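# Press a springy cord onto a drawn board line

## Task

Shape the springy cord so that it follows the line drawn on the board, and pin it in place with the steel blocks. It counts as done only when the whole cord, end to end, touches the line and lies flat on the board.

## Robot and tools

Robot: two arms, left_arm and right_arm, each with a two-finger parallel gripper. Measured base positions in the scene frame: left_arm (-0.002, +0.444, +0.049) m, right_arm (+0.011, -0.309, +0.049) m, both nearly unrotated.

Frames. Scene frame: origin at table-top height, midway between the nominal bases; +z up, +x out over the table, +y toward left_arm. Left and right in camera pictures need not match the arm names. Each arm reports its hand pose (end_effector_position in m, end_effector_quat_wxyz) in its own base frame, and these can be off by a few cm. Fixed cameras and the table use the scene frame. Motion offsets use the axes of the current Hand target. On the gripper, +z is where the fingers point and x is the opening direction; the reported position is the point between the pads, with the fingertips 17.5 mm farther along +z. A block protrudes about 10 cm from the last joint's axis toward gripper -y and rotates with it.

Row layout, shared by execute_actions and move: 18 numbers, each in [-1, 1], always all 18 even if one arm idles. Order: left dx, dy, dz, rx, ry, rz, left gripper position, force_limit, speed, then the same nine for the right arm. dx..rz are an offset from the arm's Hand target as it was when the action or move began, along that target's own axes, not an absolute pose. 1.0 is 0.6 m of translation or 180 degrees; rx, ry, rz form one rotation vector. Six zeros re-request the current Hand target. Gripper position: +1 fully open (50 mm), about -0.65 pads touching, -1 to grip (closes until stopped). force_limit: -1 about 20 N, 0 about 102 N, +1 about 185 N per pad (actual may run about 15 N higher). speed: -1 20 mm/s, 0 85, +1 150. Both start at +1. Gripper numbers are commands, so resend the same values to leave a gripper unchanged; 0 is not neutral.

execute_actions(actions, cameras): actions is a list of actions; each action is up to 15 rows, one per 1/30 s step, and a short action repeats its last row. Every row within an action is measured from that action's starting Hand target, and the next action starts from the new target, so a repeated offset keeps moving. An empty actions list returns the state and all camera images. cameras: list of names, ["all"], or []; an unknown name voids the call.

move(target, speed, blend, blocking, cameras): straight-line travel toward one row, or a list of up to 15 rows, all offsets counted from the same starting Hand targets. speed in m/s, 0.002 to 1 (default 0.25), one value or one per target; rotation limited to twice that in rad/s. blend in m rounds corners in a list (0 = stop at each). Paths end together, last at least 0.5 s, are cut at 10 s, and do not avoid obstacles or the other arm. blocking=false returns after about 0.5 s while the move continues. The result adds a move: line: done (at rest within 3 mm and 2 degrees), off_target, moving, held, fault, plus limits such as paced (pose clipped) or held (steps withheld by a check, including the inter-arm clearance check). Neither done nor off_target tells you about contact.

wait(seconds 0 to 10, cameras): lets time pass with the last commands held. stop(cameras): brakes a running move; fingers keep going. zoom_image(camera, region [x0,y0,x1,y1], at most 504x504 px) enlarges part of the latest image from cam_high, cam_low, cam_board, cam_left_wrist or cam_right_wrist (each 896x504). finished_scene(scene): ends the current scene, given its number; irreversible.

Results: each arm's hand pose, Hand target (the last commanded pose after clipping; next offsets start here), joint velocities (or "within noise"), Tool commands, gripper position_measured (opening about (250 - value) x 0.202 mm), object_status (0 moving, 1 stopped while opening, 2 stopped while closing = holding, 3 reached position or pads met), flange force along gripper x y z (noisy, includes held weight), MOTOR HOT or fault lines. Confirm a grip by object_status 2; any new position resets it to 0 briefly. force_limit and speed changes only apply once position changes by at least 0.01. At force_limit -1, status stays 2 even if the object slips out.

Control notes: each step the commanded pose is clipped to within 70 mm and 16 degrees of the measured one, so a single action may fall short; a gripper resting short needs the missing distance sent again. Joint speeds and tool speed are capped. Calibrations for all cameras are given; fixed cameras may have shifted up to about 2.3 degrees and 9 mm.

Avoid: contact torque at the load limit (147 N m for waist, shoulder, elbow; 36.8 for the three wrist joints) or 150 N net outside force, either of which freezes the arm for 10 s while it yields; pushing targets past firm contact (arms are stiff); fast impacts; arms touching or a gripper closing on the other arm's fingers; dropping or letting go of moving parts; anything leaving the table; long holds stretched out or against unreachable poses, which overheat motors and lock the arm 30 to 60 s. To end a push, command the target back past the gripper. Loose objects may occasionally be nudged by the scene. The result must persist without the robot touching anything.

Each tool is called as name(argument=value, ...), one argument or row to a line, values as JSON.

## Session

execute_actions(
  actions=[],
)

Scene clock: 0.00 s.
left_arm: end_effector_position=(+0.4010, +0.2182, +0.1635) position_measured=3 object_status=3 end_effector_quat_wxyz=(+0.630, -0.288, -0.689, -0.214) | right_arm: end_effector_position=(+0.3878, +0.3520, +0.3327) position_measured=3 object_status=3 end_effector_quat_wxyz=(-0.028, +0.483, +0.863, -0.144)
Joint positions: left_arm=[0.111 0.771 0.356 -1.1 -2.17 0.54] | right_arm=[0.969 0.448 0.643 -0.033 -2.058 -0.43]
Joint velocities: within noise
Flange force (N): no reading
Hand target: left_arm +0.4010, +0.2182, +0.1635; +0.630, -0.288, -0.689, -0.214 | right_arm +0.3878, +0.3520, +0.3327; -0.028, +0.483, +0.863, -0.144
Tool commands: left_gripper/position=+1.0 left_gripper/force_limit=+1.0 left_gripper/speed=+1.0 right_gripper/position=+1.0 right_gripper/force_limit=+1.0 right_gripper/speed=+1.0

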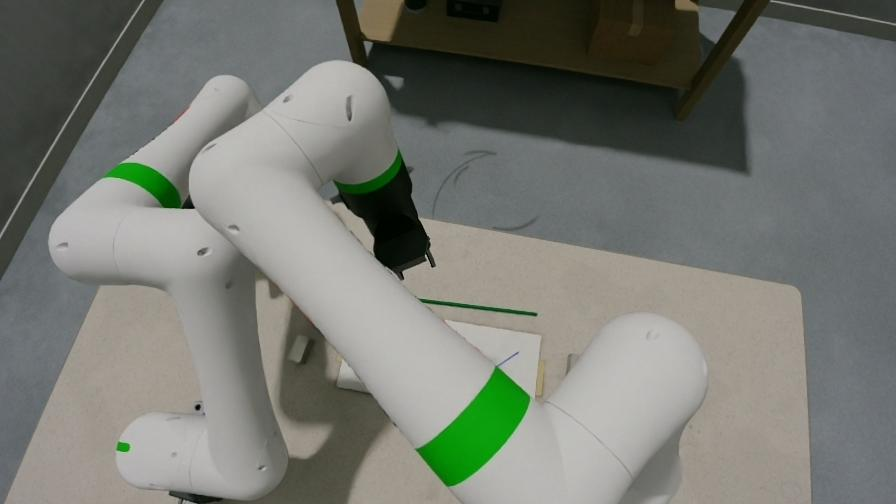

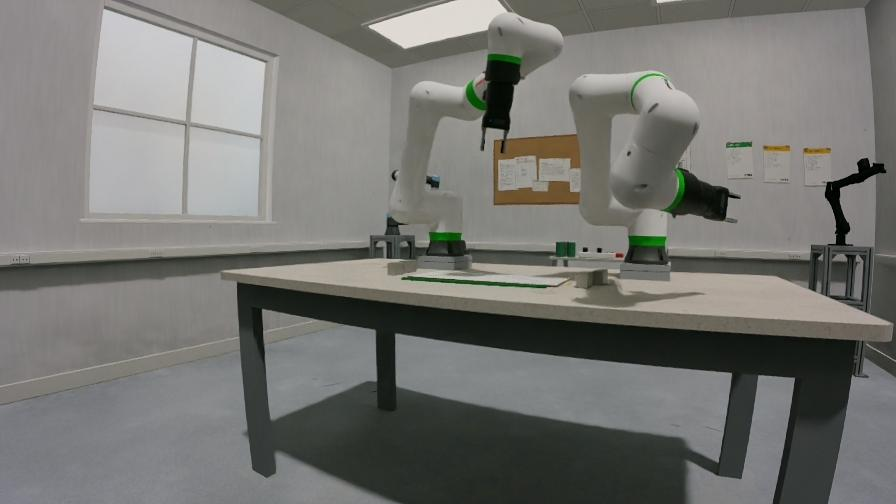

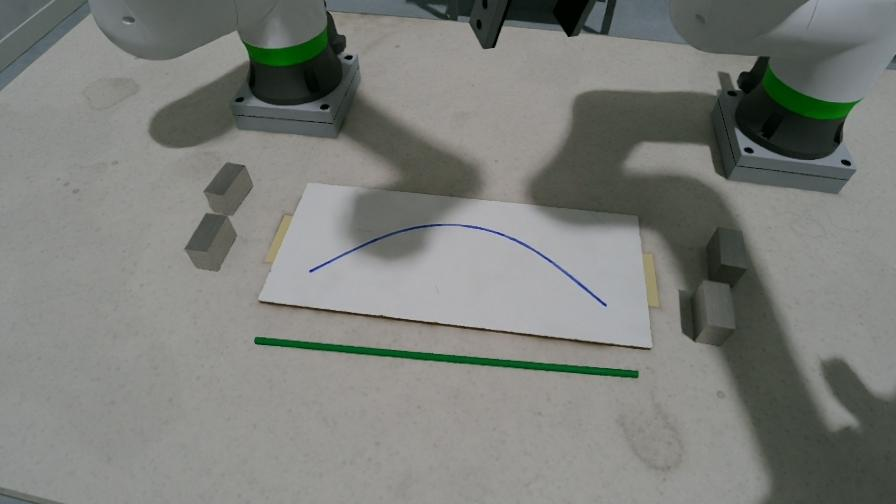

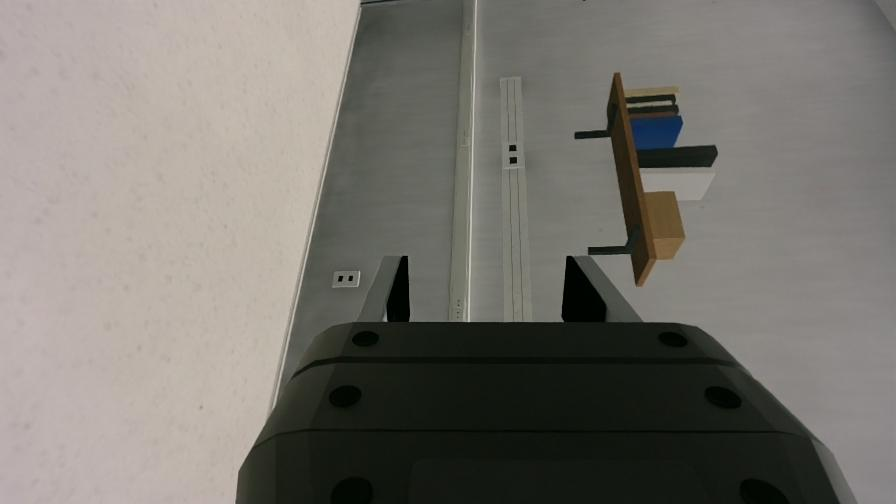

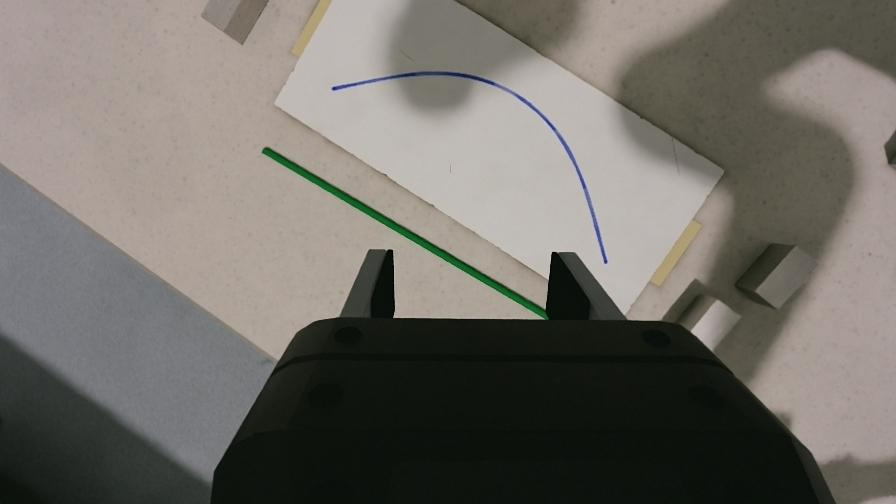

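zoom_image(
  camera="cam_board",
  region=[170, 150, 330, 360],
)

zoom_image(
  camera="cam_board",
  region=[590, 210, 770, 390],
)

zoom_image(
  camera="cam_low",
  region=[370, 240, 630, 310],
)

Scaled by 2.400 from the camera's 896x504 image, which has a finer 1280x720 frame.

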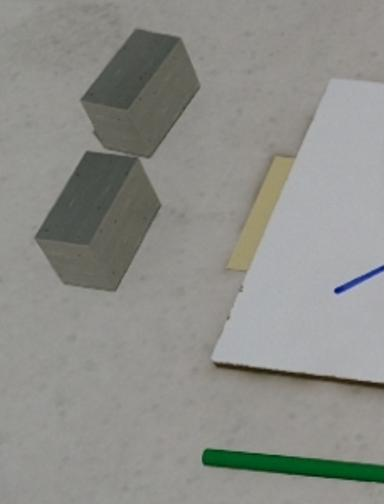

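Scaled by 2.800 from the camera's 896x504 image, which has a finer 1280x720 frame.

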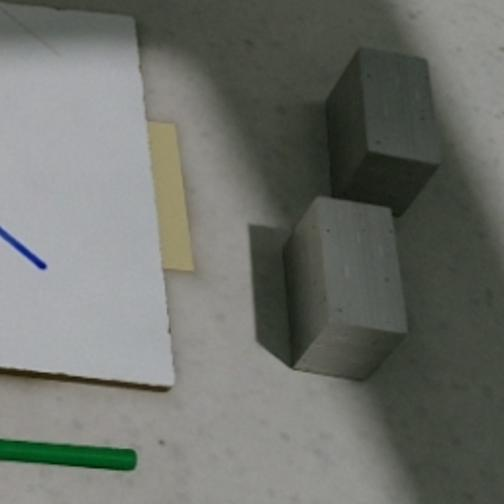

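Scaled by 1.938 from the camera's 896x504 image, which has a finer 1280x720 frame.

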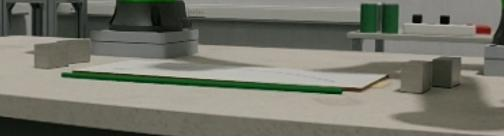

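zoom_image(
  camera="cam_board",
  region=[300, 190, 460, 290],
)

zoom_image(
  camera="cam_board",
  region=[450, 210, 620, 316],
)

Scaled by 3.150 from the camera's 896x504 image, which has a finer 1280x720 frame.

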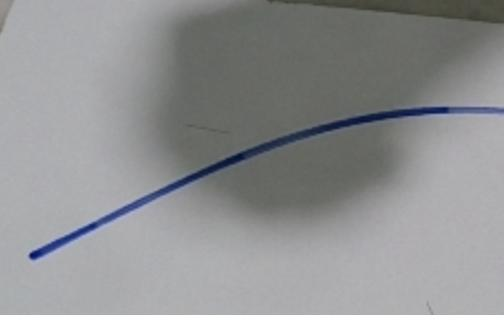

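Scaled by 2.965 from the camera's 896x504 image, which has a finer 1280x720 frame.

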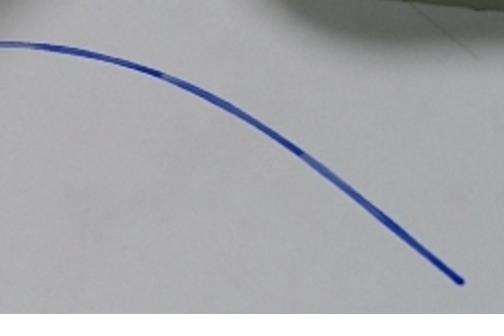

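move(
  target=[
    [-0.2545,-0.6413,-0.6032,-0.535,-0.182,0.585,0,-1,0,-0.243,0.0335,0.4532,-0.0961,-0.0175,-0.3147,0,-1,0],
  ],
  speed=0.4,
  cameras=["cam_board","cam_left_wrist","cam_right_wrist"],
)

Scene clock: 102.93 s.
left_arm: end_effector_position=(+0.4204, -0.3249, +0.0796) position_measured=152 object_status=3 end_effector_quat_wxyz=(-0.001, +1.000, +0.001, +0.001) | right_arm: end_effector_position=(+0.4311, +0.1791, +0.0800) position_measured=152 object_status=3 end_effector_quat_wxyz=(+0.000, +0.012, +1.000, +0.000)
Joint positions: left_arm=[-0.412 0.31 -0.124 -0.002 -1.135 -1.156] | right_arm=[0.676 0.159 -0.312 -0.001 -1.099 0.871]
Flange force (N): left_arm=[2.1 -0.7 0.3] | right_arm=[-1.9 1.2 -2.8]
Hand target: left_arm +0.4204, -0.3249, +0.0796; -0.001, +1.000, +0.001, +0.001 | right_arm +0.4311, +0.1791, +0.0800; +0.000, +0.012, +1.000, +0.000
Off the commanded pose: left_arm 0.000 m, 0 deg | right_arm 0.000 m, 0 deg.
move: done
camera_calibration:
cam_left_wrist: T_world_to_cam=[[0.999991, 0.00360623, 0.00206267, -0.409303], [0.0026872, -0.940111, 0.340859, -0.320128], [0.00316835, -0.34085, -0.940112, 0.0938202], [0, 0, 0, 1]] pos_world=[0.409862, -0.267501, 0.198164]
cam_right_wrist: T_world_to_cam=[[-0.99993, 0.00573629, 0.0103152, 0.437589], [0.00910666, 0.930928, 0.365088, -0.189863], [-0.00750845, 0.365157, -0.930916, 0.142742], [0, 0, 0, 1]] pos_world=[0.440359, 0.122115, 0.197683]
Images, in order (width x height): cam_board 896x504, cam_left_wrist 896x504, cam_right_wrist 896x504.

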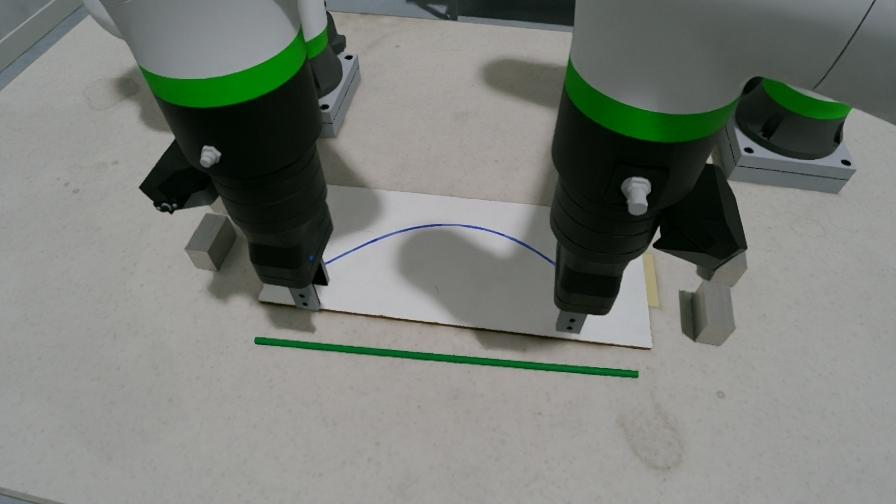

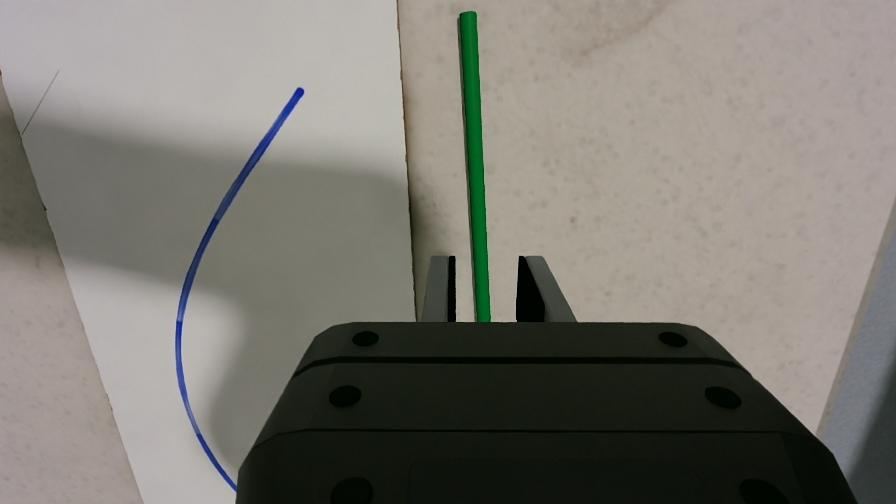

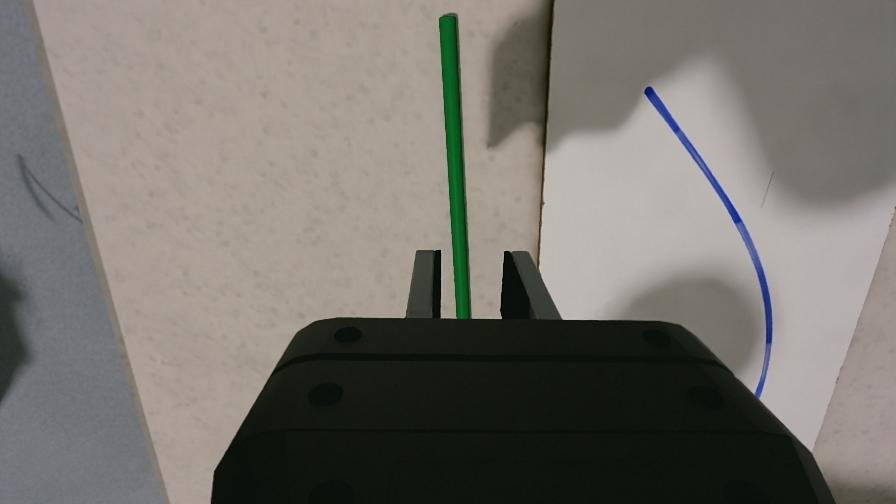

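move(
  target=[
    [0.0067,0,0.174,0,0,-0.024,0,-1,0,-0.0033,0,0.175,0,0,-0.024,0,-1,0],
  ],
  speed=0.15,
  cameras=["cam_board","cam_left_wrist","cam_right_wrist"],
)

zoom_image(
  camera="cam_board",
  region=[240, 280, 660, 400],
)

Scene clock: 119.57 s.
left_arm: end_effector_position=(+0.4246, -0.3247, -0.0248) position_measured=152 object_status=3 end_effector_quat_wxyz=(-0.001, +0.999, +0.039, +0.001) | right_arm: end_effector_position=(+0.4331, +0.1791, -0.0250) position_measured=152 object_status=3 end_effector_quat_wxyz=(+0.000, -0.026, +1.000, +0.000)
Joint positions: left_arm=[-0.409 0.452 -0.209 -0.003 -0.909 -1.083] | right_arm=[0.673 0.318 -0.407 -0.001 -0.846 0.949]
Flange force (N): left_arm=[2.2 -1.0 0.5] | right_arm=[-3.1 1.3 -1.6]
Hand target: left_arm +0.4246, -0.3247, -0.0248; -0.001, +0.999, +0.039, +0.001 | right_arm +0.4331, +0.1792, -0.0250; +0.000, -0.026, +1.000, +0.000
Off the commanded pose: left_arm 0.000 m, 0 deg | right_arm 0.000 m, 0 deg.
move: done
camera_calibration:
cam_left_wrist: T_world_to_cam=[[0.99688, 0.0789016, 0.00211728, -0.387463], [0.0734585, -0.937255, 0.340819, -0.313419], [0.0288756, -0.3396, -0.940127, -0.0147594], [0, 0, 0, 1]] pos_world=[0.409703, -0.268195, 0.0937638]
cam_right_wrist: T_world_to_cam=[[-0.997524, -0.0695739, 0.0103034, 0.453071], [-0.0610195, 0.928949, 0.365144, -0.120811], [-0.0349758, 0.363612, -0.930894, 0.0571904], [0, 0, 0, 1]] pos_world=[0.446578, 0.122954, 0.0926835]
Images, in order (width x height): cam_board 896x504, cam_left_wrist 896x504, cam_right_wrist 896x504.

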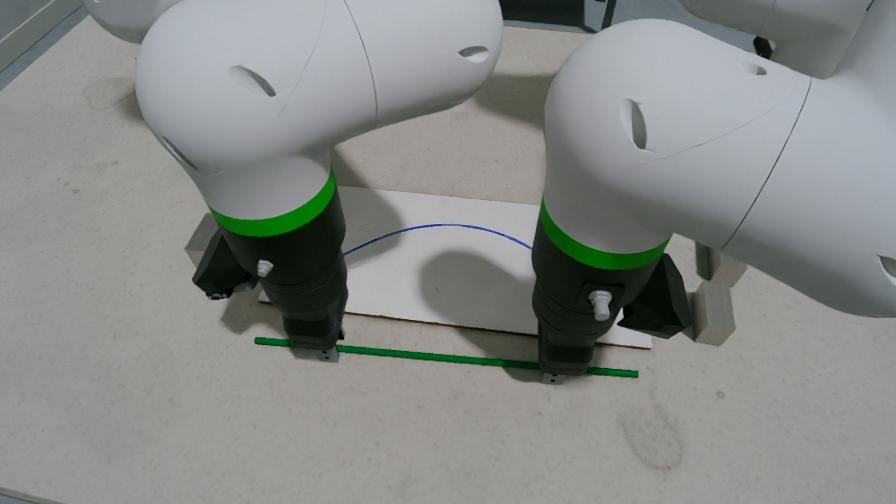

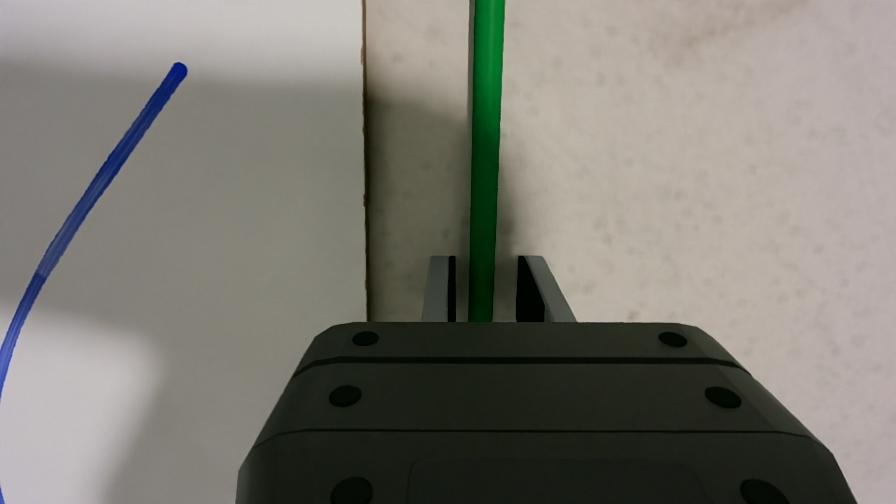

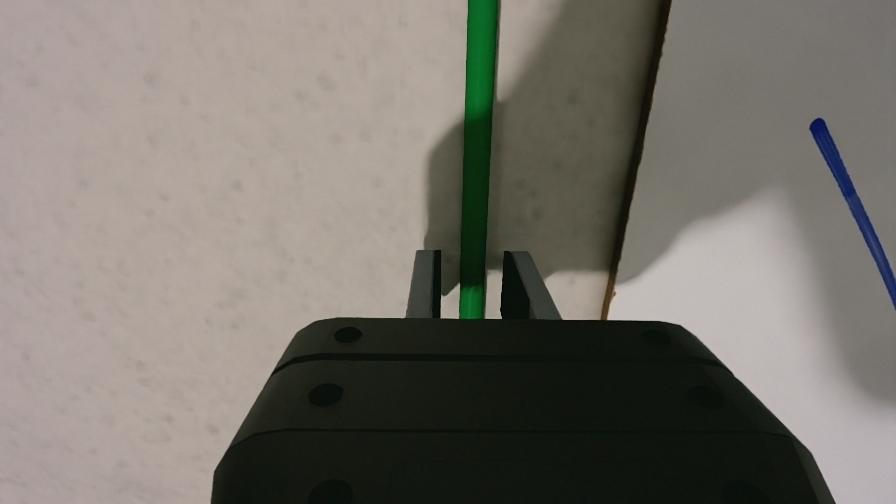

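Scaled by 1.200 from the camera's 896x504 image, which has a finer 1280x720 frame.

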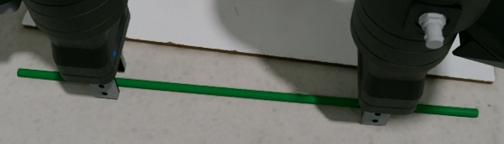

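move(
  target=[0,0,0.007,0,0,0,0,-1,0,0,0,0.007,0,0,0,0,-1,0],
  speed=0.02,
)

move(
  target=[0,0,0,0,0,0,-1,-1,-0.8,0,0,0,0,0,0,-1,-1,-0.8],
  cameras=["cam_left_wrist","cam_right_wrist"],
)

Scene clock: 123.23 s.
left_arm: end_effector_position=(+0.4247, -0.3248, -0.0289) position_measured=152 object_status=3 end_effector_quat_wxyz=(-0.001, +0.999, +0.039, +0.001) | right_arm: end_effector_position=(+0.4331, +0.1792, -0.0292) position_measured=152 object_status=3 end_effector_quat_wxyz=(+0.000, -0.026, +1.000, +0.000)
Joint positions: left_arm=[-0.409 0.458 -0.211 -0.003 -0.9 -1.083] | right_arm=[0.673 0.325 -0.409 -0.001 -0.836 0.949]
Flange force (N): left_arm=[-11.7 -19.2 -56.6] | right_arm=[-2.1 1.4 -1.7]
Hand target: left_arm +0.4246, -0.3247, -0.0290; -0.001, +0.999, +0.039, +0.001 | right_arm +0.4331, +0.1792, -0.0292; +0.000, -0.026, +1.000, +0.000
Off the commanded pose: left_arm 0.000 m, 0 deg | right_arm 0.000 m, 0 deg.
move: done

Scene clock: 123.83 s.
left_arm: end_effector_position=(+0.4246, -0.3248, -0.0290) position_measured=213 object_status=2 end_effector_quat_wxyz=(-0.001, +0.999, +0.039, +0.001) | right_arm: end_effector_position=(+0.4331, +0.1792, -0.0292) position_measured=213 object_status=2 end_effector_quat_wxyz=(+0.000, -0.026, +1.000, +0.000)
Joint positions: left_arm=[-0.409 0.458 -0.211 -0.003 -0.9 -1.083] | right_arm=[0.673 0.325 -0.409 -0.001 -0.836 0.949]
Flange force (N): left_arm=[5.7 -1.0 -43.4] | right_arm=[-2.3 1.2 -2.2]
Hand target: left_arm +0.4246, -0.3247, -0.0290; -0.001, +0.999, +0.039, +0.001 | right_arm +0.4331, +0.1792, -0.0292; +0.000, -0.026, +1.000, +0.000
Off the commanded pose: left_arm 0.000 m, 0 deg | right_arm 0.000 m, 0 deg.
move: done
camera_calibration:
cam_left_wrist: T_world_to_cam=[[0.99687, 0.0790301, 0.00215234, -0.387411], [0.073558, -0.937137, 0.341121, -0.312118], [0.0289758, -0.339895, -0.940017, -0.0188709], [0, 0, 0, 1]] pos_world=[0.409704, -0.268295, 0.0895649]
cam_right_wrist: T_world_to_cam=[[-0.997517, -0.0696681, 0.0102741, 0.453232], [-0.0611223, 0.928989, 0.365026, -0.119313], [-0.0349752, 0.363492, -0.930941, 0.0532659], [0, 0, 0, 1]] pos_world=[0.446677, 0.123054, 0.0884831]
Images, in order (width x height): cam_left_wrist 896x504, cam_right_wrist 896x504.

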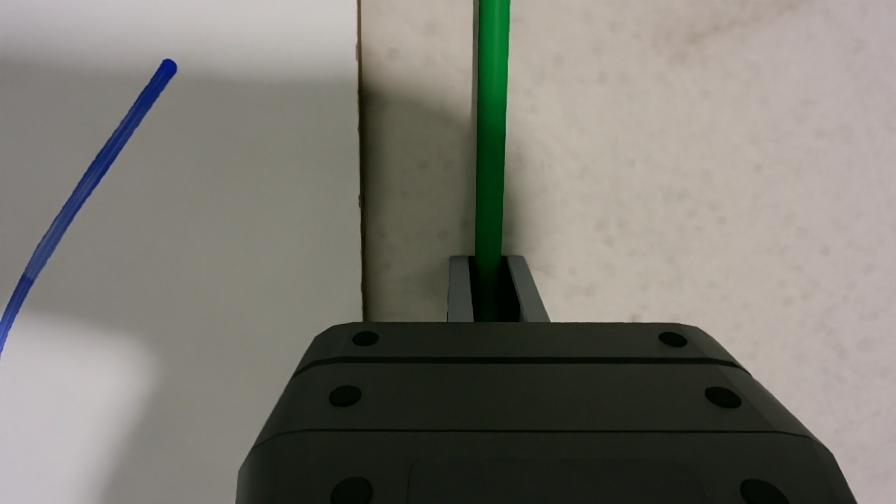

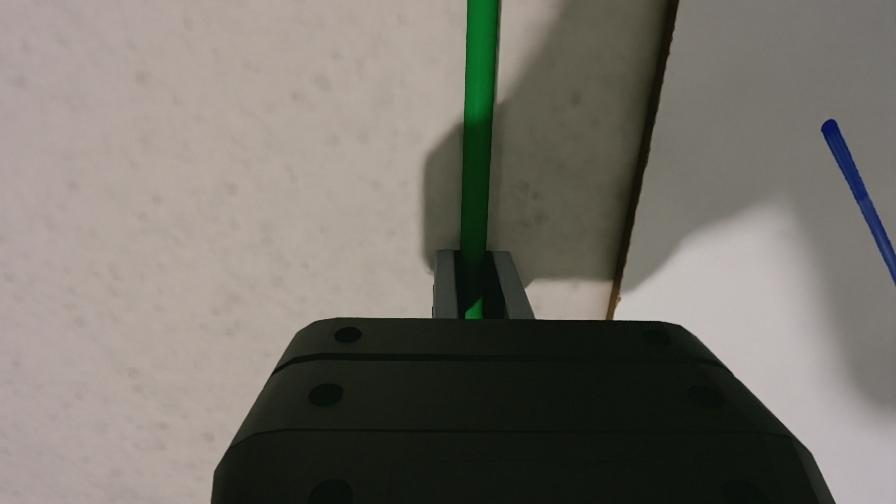

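move(
  target=[
    [0,0,-0.06,0,0,0,-1,-1,-0.8,0,0,-0.06,0,0,0,-1,-1,-0.8],
    [-0.3148,-0.0297,-0.06,0,0,0.0133,-1,-1,-0.8,0.332,0.0307,-0.06,0,0,0.0133,-1,-1,-0.8],
    [-0.3148,-0.0297,-0.017,0,0,0.0133,-1,-1,-0.8,0.332,0.0307,-0.017,0,0,0.0133,-1,-1,-0.8],
  ],
  speed=[0.1,0.2,0.08],
  blend=[0.01,0.01,0],
  cameras=["cam_board","cam_left_wrist","cam_right_wrist"],
)

Scene clock: 140.37 s.
left_arm: end_effector_position=(+0.2349, -0.3215, -0.0191) position_measured=213 object_status=2 end_effector_quat_wxyz=(-0.001, +1.000, +0.018, +0.001) | right_arm: end_effector_position=(+0.2332, +0.1874, -0.0191) position_measured=213 object_status=2 end_effector_quat_wxyz=(+0.000, -0.005, +1.000, +0.000)
Joint positions: left_arm=[-0.609 0.155 -0.599 -0.003 -0.816 -0.924] | right_arm=[1.126 -0.101 -0.865 0 -0.806 0.454]
Flange force (N): left_arm=[2.4 -2.7 0.9] | right_arm=[-1.6 0.3 -2.3]
Hand target: left_arm +0.2349, -0.3216, -0.0191; -0.001, +1.000, +0.018, +0.001 | right_arm +0.2332, +0.1874, -0.0191; +0.000, -0.005, +1.000, +0.000
Off the commanded pose: left_arm 0.000 m, 0 deg | right_arm 0.000 m, 0 deg.
move: done
camera_calibration:
cam_left_wrist: T_world_to_cam=[[0.999306, 0.037196, 0.00216878, -0.212593], [0.03423, -0.939494, 0.34085, -0.29001], [0.0147158, -0.340539, -0.940115, 0.000162443], [0, 0, 0, 1]] pos_world=[0.22237, -0.2645, 0.099464]
cam_right_wrist: T_world_to_cam=[[-0.999558, -0.0279, 0.0102651, 0.246962], [-0.022228, 0.93069, 0.365133, -0.152237], [-0.0197408, 0.364743, -0.930899, 0.0489119], [0, 0, 0, 1]] pos_world=[0.244434, 0.130735, 0.0985835]
Images, in order (width x height): cam_board 896x504, cam_left_wrist 896x504, cam_right_wrist 896x504.

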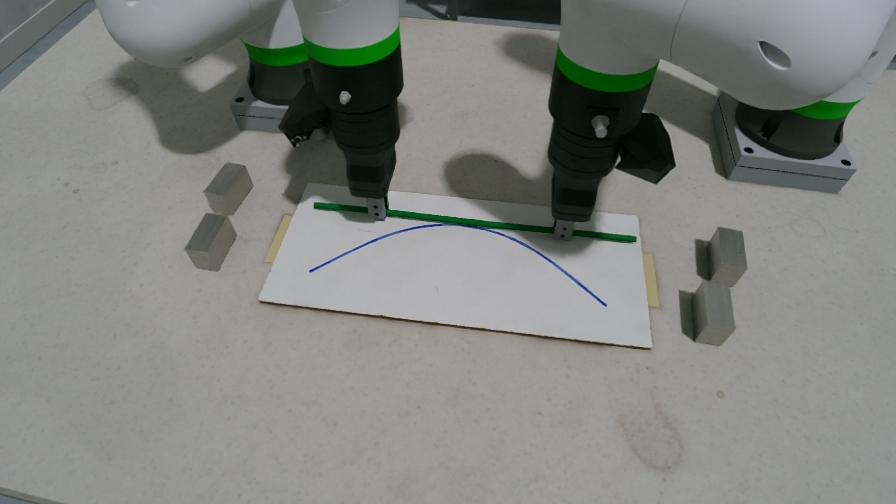

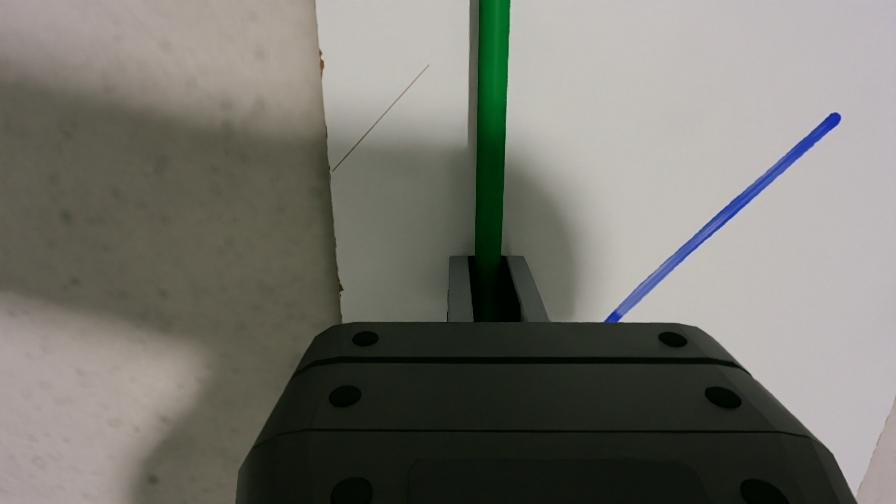

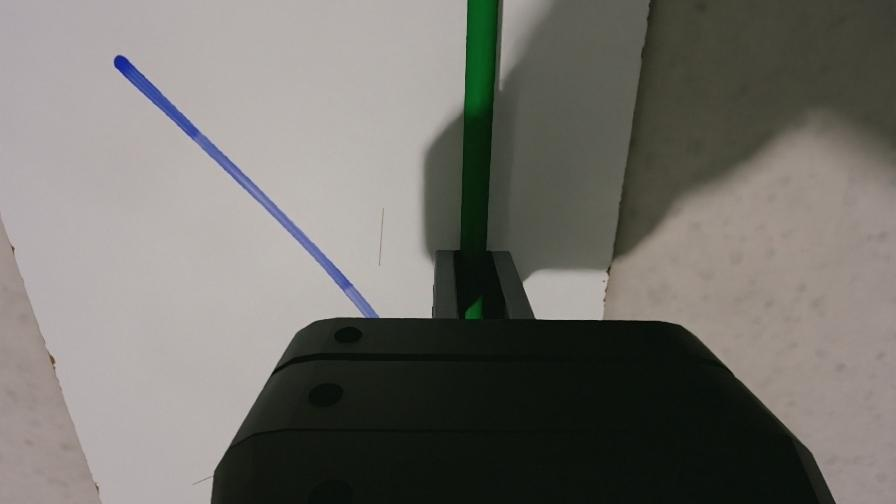

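move(
  target=[
    [-0.01,0,0,0,0,0,-1,-1,-0.8,0.01,0,0,0,0,0,-1,-1,-0.8],
    [-0.01,0,0.005,0,0,0,-1,-1,-0.8,0.01,0,0.005,0,0,0,-1,-1,-0.8],
    [-0.01,0,0.005,0,0,0,-0.2,-1,-0.8,0.01,0,0.005,0,0,0,-0.2,-1,-0.8],
    [-0.01,0,-0.115,0,0,0,1,-1,0,0.01,0,-0.115,0,0,0,1,-1,0],
    [0.1793,-0.297,-0.115,0,0,-0.471,1,-1,0,-0.1428,-0.3275,-0.115,0,0,0.511,1,-1,0],
  ],
  speed=[0.1,0.03,0.1,0.15,0.5],
  cameras=["cam_board","cam_left_wrist","cam_right_wrist"],
)

Scene clock: 184.47 s.
left_arm: end_effector_position=(+0.3360, -0.1398, +0.0503) position_measured=3 object_status=3 end_effector_quat_wxyz=(+0.000, +0.726, +0.687, +0.001) | right_arm: end_effector_position=(+0.3207, -0.0084, +0.0498) position_measured=3 object_status=3 end_effector_quat_wxyz=(+0.000, +0.716, +0.698, +0.000)
Joint positions: left_arm=[-0.031 -0.059 -0.621 -0.002 -1.007 -0.024] | right_arm=[0.39 -0.181 -0.729 -0.001 -1.022 -0.415]
Flange force (N): left_arm=[2.2 0.9 0.0] | right_arm=[0.9 2.2 -2.5]
Hand target: left_arm +0.3360, -0.1398, +0.0503; +0.000, +0.726, +0.687, +0.001 | right_arm +0.3207, -0.0084, +0.0498; +0.000, +0.716, +0.698, +0.000
Off the commanded pose: left_arm 0.000 m, 0 deg | right_arm 0.000 m, 0 deg.
move: done
camera_calibration:
cam_left_wrist: T_world_to_cam=[[0.053813, 0.998549, 0.00201971, 0.131524], [0.93753, -0.0512207, 0.344114, -0.32592], [0.343718, -0.0166243, -0.938926, 0.0604808], [0, 0, 0, 1]] pos_world=[0.277694, -0.147022, 0.168675]
cam_right_wrist: T_world_to_cam=[[0.0066422, 0.999911, 0.0116124, 0.0140664], [0.931086, -0.0104199, 0.364652, -0.306799], [0.36474, 0.00839007, -0.931072, 0.0598981], [0, 0, 0, 1]] pos_world=[0.263715, -0.0177645, 0.167481]
Images, in order (width x height): cam_board 896x504, cam_left_wrist 896x504, cam_right_wrist 896x504.

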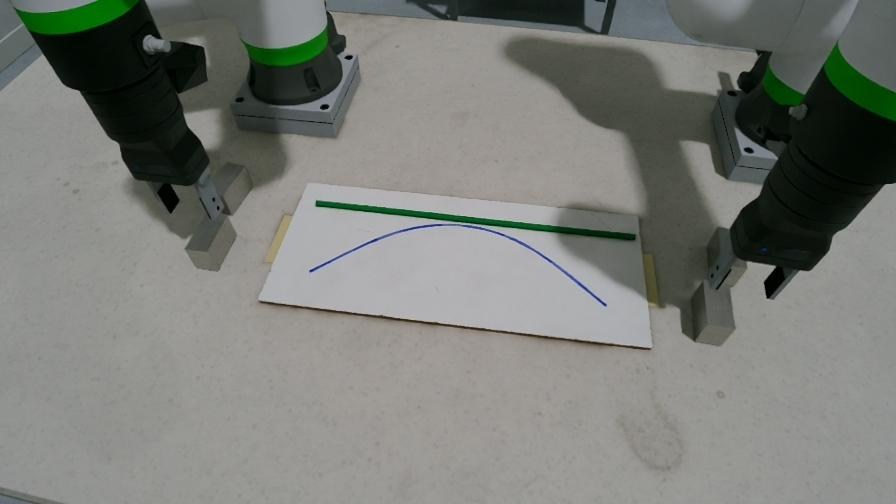

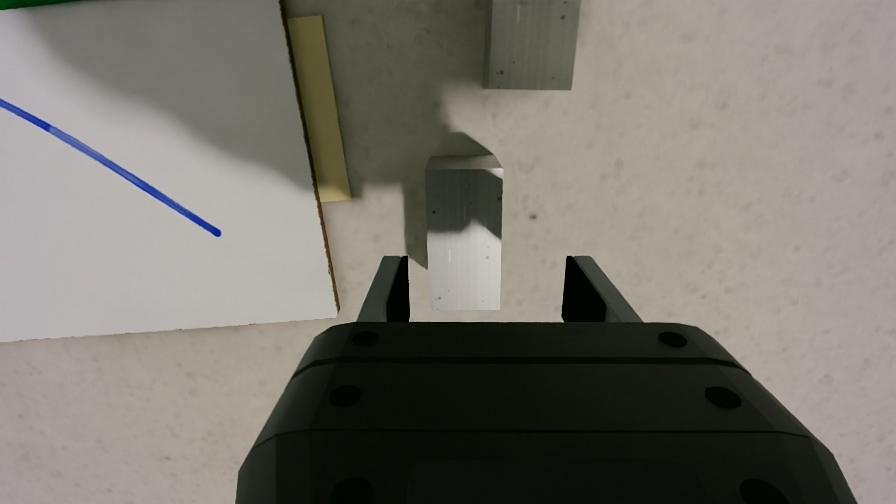

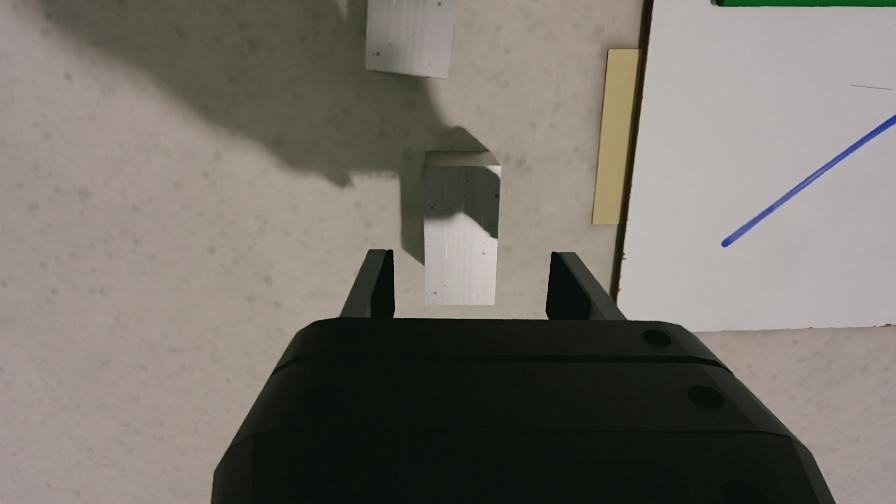

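move(
  target=[
    [-0.005,0.005,0.1188,0,0,0,1,-0.8,0,-0.003,0.0065,0.118,0,0,0,1,-0.8,0],
    [-0.005,0.005,0.1188,0,0,0,-1,-0.8,-0.6,-0.003,0.0065,0.118,0,0,0,-1,-0.8,-0.6],
    [-0.005,0.005,0.04,0,0,0,-1,-0.8,-0.6,-0.003,0.0065,0.04,0,0,0,-1,-0.8,-0.6],
  ],
  speed=[0.1,0.1,0.12],
  cameras=["cam_board","cam_left_wrist","cam_right_wrist"],
)

Scene clock: 225.20 s.
left_arm: end_effector_position=(+0.3388, -0.1430, +0.0263) position_measured=103 object_status=2 end_effector_quat_wxyz=(+0.000, +0.726, +0.687, +0.001) | right_arm: end_effector_position=(+0.3246, -0.0103, +0.0258) position_measured=103 object_status=2 end_effector_quat_wxyz=(+0.000, +0.716, +0.698, +0.000)
Joint positions: left_arm=[-0.039 -0.008 -0.639 -0.002 -0.937 -0.015] | right_arm=[0.379 -0.125 -0.75 -0.001 -0.946 -0.404]
Flange force (N): left_arm=[2.2 0.7 5.5] | right_arm=[0.6 2.3 3.2]
Hand target: left_arm +0.3389, -0.1429, +0.0263; +0.000, +0.726, +0.687, +0.001 | right_arm +0.3246, -0.0103, +0.0258; +0.000, +0.716, +0.698, +0.000
Off the commanded pose: left_arm 0.000 m, 0 deg | right_arm 0.000 m, 0 deg.
move: done
camera_calibration:
cam_left_wrist: T_world_to_cam=[[0.0538479, 0.998547, 0.00190868, 0.134623], [0.937637, -0.0512204, 0.343822, -0.320438], [0.343421, -0.0167245, -0.939033, 0.037014], [0, 0, 0, 1]] pos_world=[0.280494, -0.150222, 0.144674]
cam_right_wrist: T_world_to_cam=[[0.00649044, 0.999913, 0.0114479, 0.0163825], [0.931121, -0.0102178, 0.364568, -0.301693], [0.364653, 0.00829314, -0.931106, 0.0361727], [0, 0, 0, 1]] pos_world=[0.267615, -0.0197637, 0.143481]
Images, in order (width x height): cam_board 896x504, cam_left_wrist 896x504, cam_right_wrist 896x504.

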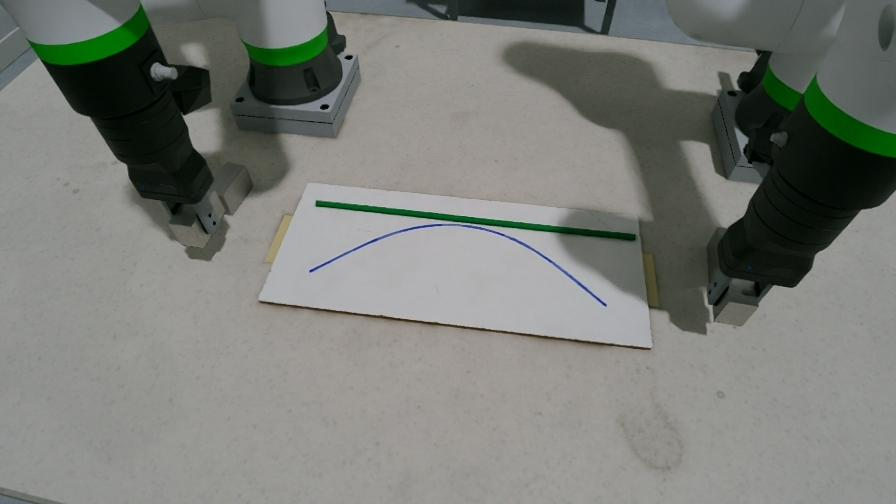

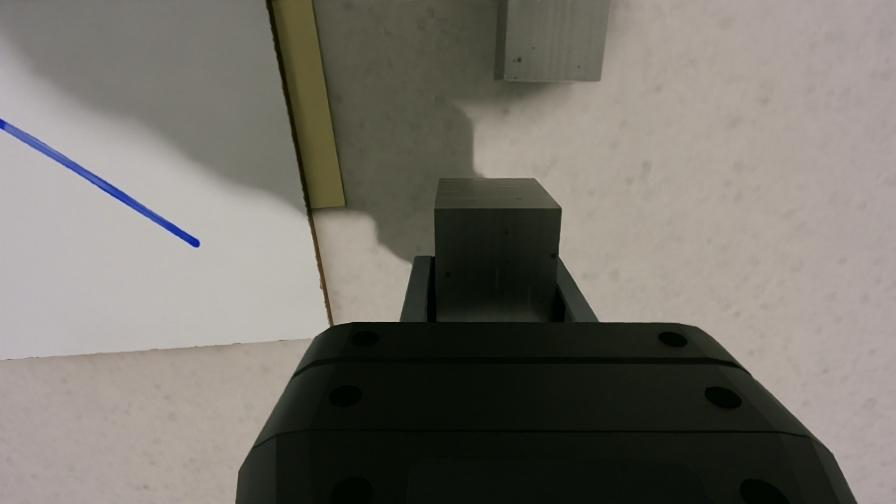

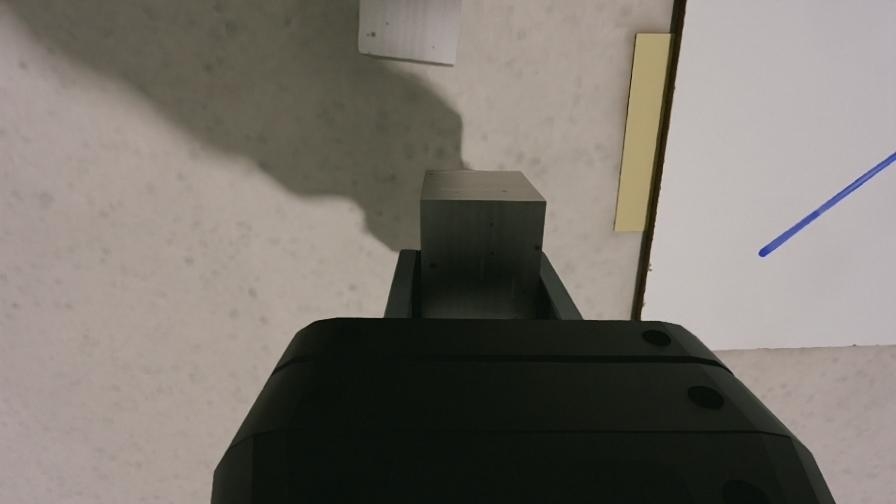

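move(
  target=[
    [0,0,0,0,0,0,-1,-0.8,-0.6,0.4615,-0.0853,0,0,0,-0.1005,-1,-0.8,-0.6],
    [0,0,0,0,0,0,-1,-0.8,-0.6,0.4615,-0.0853,0.05,0,0,-0.1005,-1,-0.8,-0.6],
  ],
  speed=[0.3,0.15],
  blend=[0.01,0],
  cameras=["cam_board","cam_right_wrist"],
)

Scene clock: 236.97 s.
left_arm: end_effector_position=(+0.3389, -0.1429, +0.0263) position_measured=103 object_status=2 end_effector_quat_wxyz=(+0.000, +0.726, +0.687, +0.001) | right_arm: end_effector_position=(+0.2803, +0.2679, -0.0040) position_measured=103 object_status=2 end_effector_quat_wxyz=(+0.000, +0.597, +0.802, +0.000)
Joint positions: left_arm=[-0.039 -0.008 -0.639 -0.002 -0.937 -0.015] | right_arm=[1.104 0.1 -0.617 0 -0.853 -0.814]
Flange force (N): left_arm=[1.7 1.6 5.4] | right_arm=[2.2 3.2 3.1]
Hand target: left_arm +0.3389, -0.1429, +0.0263; +0.000, +0.726, +0.687, +0.001 | right_arm +0.2804, +0.2679, -0.0040; +0.000, +0.597, +0.802, +0.000
Off the commanded pose: left_arm 0.000 m, 0 deg | right_arm 0.000 m, 0 deg.
move: done
camera_calibration:
cam_right_wrist: T_world_to_cam=[[-0.304173, 0.952547, 0.0114919, -0.161415], [0.888214, 0.279228, 0.36484, -0.312266], [0.344318, 0.121182, -0.930999, -0.00225604], [0, 0, 0, 1]] pos_world=[0.229038, 0.241222, 0.113682]
Images, in order (width x height): cam_board 896x504, cam_right_wrist 896x504.

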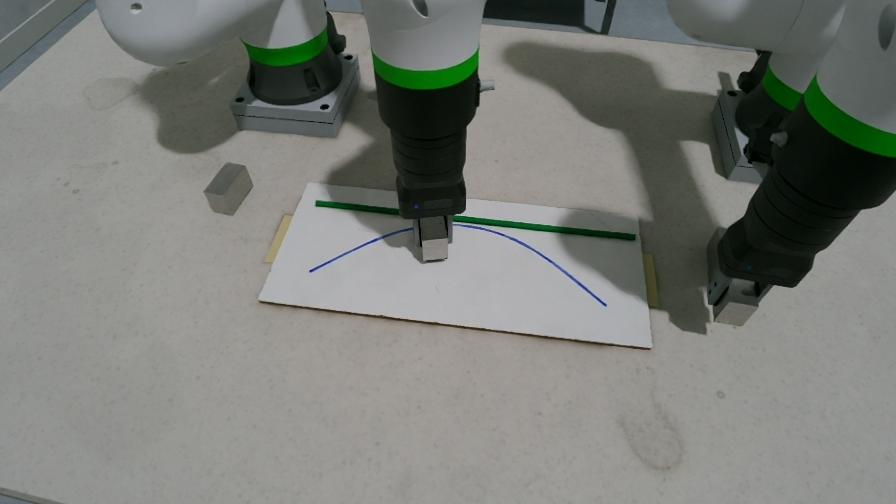

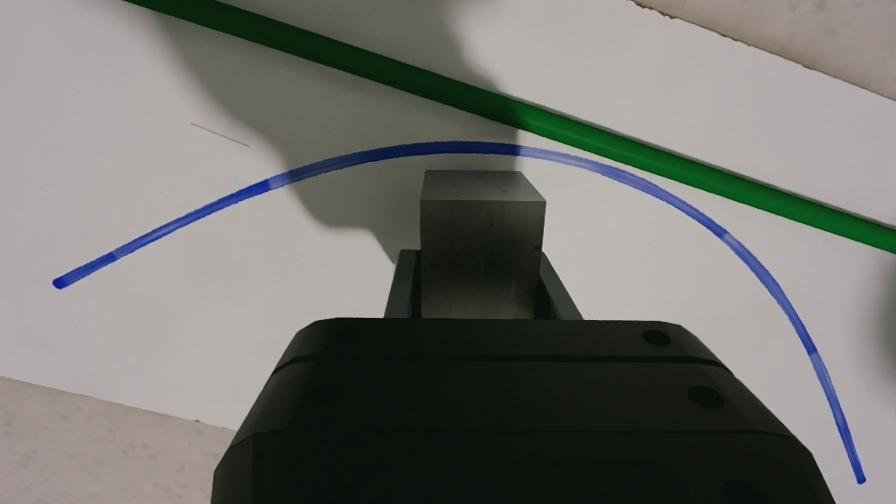

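move(
  target=[0,0,0,0,0,0,-1,-0.8,-0.6,0,-0.0017,0.0175,0,0,0,-1,-0.8,-0.6],
  speed=0.03,
  cameras=["cam_right_wrist"],
)

Scene clock: 244.23 s.
left_arm: end_effector_position=(+0.3389, -0.1429, +0.0263) position_measured=103 object_status=2 end_effector_quat_wxyz=(+0.000, +0.726, +0.687, +0.001) | right_arm: end_effector_position=(+0.2794, +0.2676, -0.0145) position_measured=103 object_status=2 end_effector_quat_wxyz=(+0.000, +0.597, +0.802, +0.000)
Joint positions: left_arm=[-0.039 -0.008 -0.639 -0.002 -0.937 -0.015] | right_arm=[1.106 0.119 -0.628 0 -0.823 -0.816]
Flange force (N): left_arm=[1.8 1.2 5.1] | right_arm=[1.0 1.5 3.0]
Hand target: left_arm +0.3389, -0.1429, +0.0263; +0.000, +0.726, +0.687, +0.001 | right_arm +0.2794, +0.2676, -0.0145; +0.000, +0.597, +0.802, +0.000
Off the commanded pose: left_arm 0.000 m, 0 deg | right_arm 0.000 m, 0 deg.
move: done
camera_calibration:
cam_right_wrist: T_world_to_cam=[[-0.30419, 0.952542, 0.0114527, -0.161368], [0.888174, 0.279247, 0.364923, -0.307584], [0.344407, 0.121178, -0.930967, -0.0117197], [0, 0, 0, 1]] pos_world=[0.228137, 0.241022, 0.103182]
Images, in order (width x height): cam_right_wrist 896x504.

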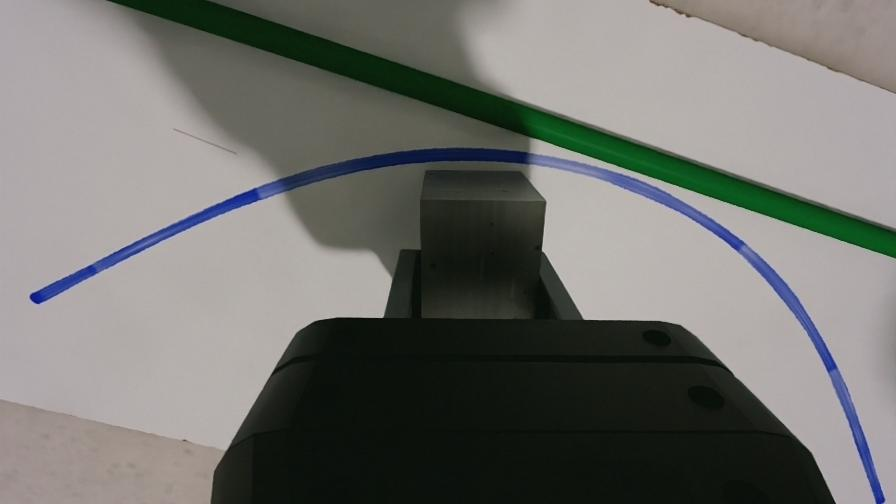

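move(
  target=[0,0,0,0,0,0,-1,-0.8,-0.6,0,0,0.0035,0,0,0,-1,-0.8,-0.6],
  speed=0.02,
  cameras=["cam_right_wrist"],
)

zoom_image(
  camera="cam_right_wrist",
  region=[340, 80, 640, 280],
)

Scene clock: 249.80 s.
left_arm: end_effector_position=(+0.3389, -0.1429, +0.0263) position_measured=103 object_status=2 end_effector_quat_wxyz=(+0.000, +0.726, +0.687, +0.001) | right_arm: end_effector_position=(+0.2794, +0.2676, -0.0166) position_measured=103 object_status=2 end_effector_quat_wxyz=(+0.000, +0.597, +0.802, +0.000)
Joint positions: left_arm=[-0.039 -0.008 -0.639 -0.002 -0.937 -0.015] | right_arm=[1.106 0.123 -0.63 0 -0.817 -0.816]
Flange force (N): left_arm=[1.7 1.5 5.5] | right_arm=[-6.9 -9.9 -67.1]
Hand target: left_arm +0.3389, -0.1429, +0.0263; +0.000, +0.726, +0.687, +0.001 | right_arm +0.2794, +0.2676, -0.0166; +0.000, +0.597, +0.802, +0.000
Off the commanded pose: left_arm 0.000 m, 0 deg | right_arm 0.000 m, 0 deg.
move: done
camera_calibration:
cam_right_wrist: T_world_to_cam=[[-0.304191, 0.952542, 0.0114523, -0.161344], [0.888173, 0.279248, 0.364923, -0.306818], [0.344407, 0.121178, -0.930967, -0.0136747], [0, 0, 0, 1]] pos_world=[0.228137, 0.241022, 0.101082]
Images, in order (width x height): cam_right_wrist 896x504.

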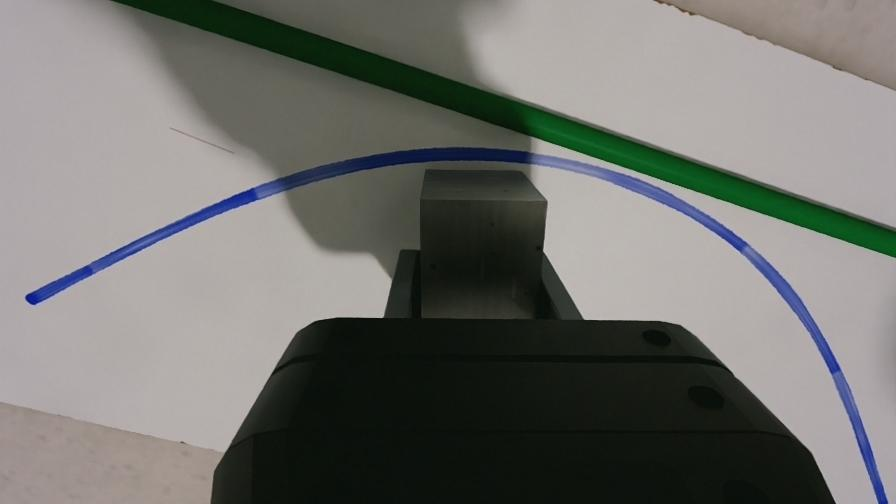

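Scaled by 1.680 from the camera's 896x504 image, which has a finer 1280x720 frame.

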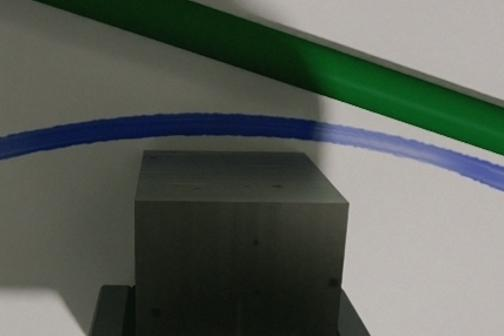

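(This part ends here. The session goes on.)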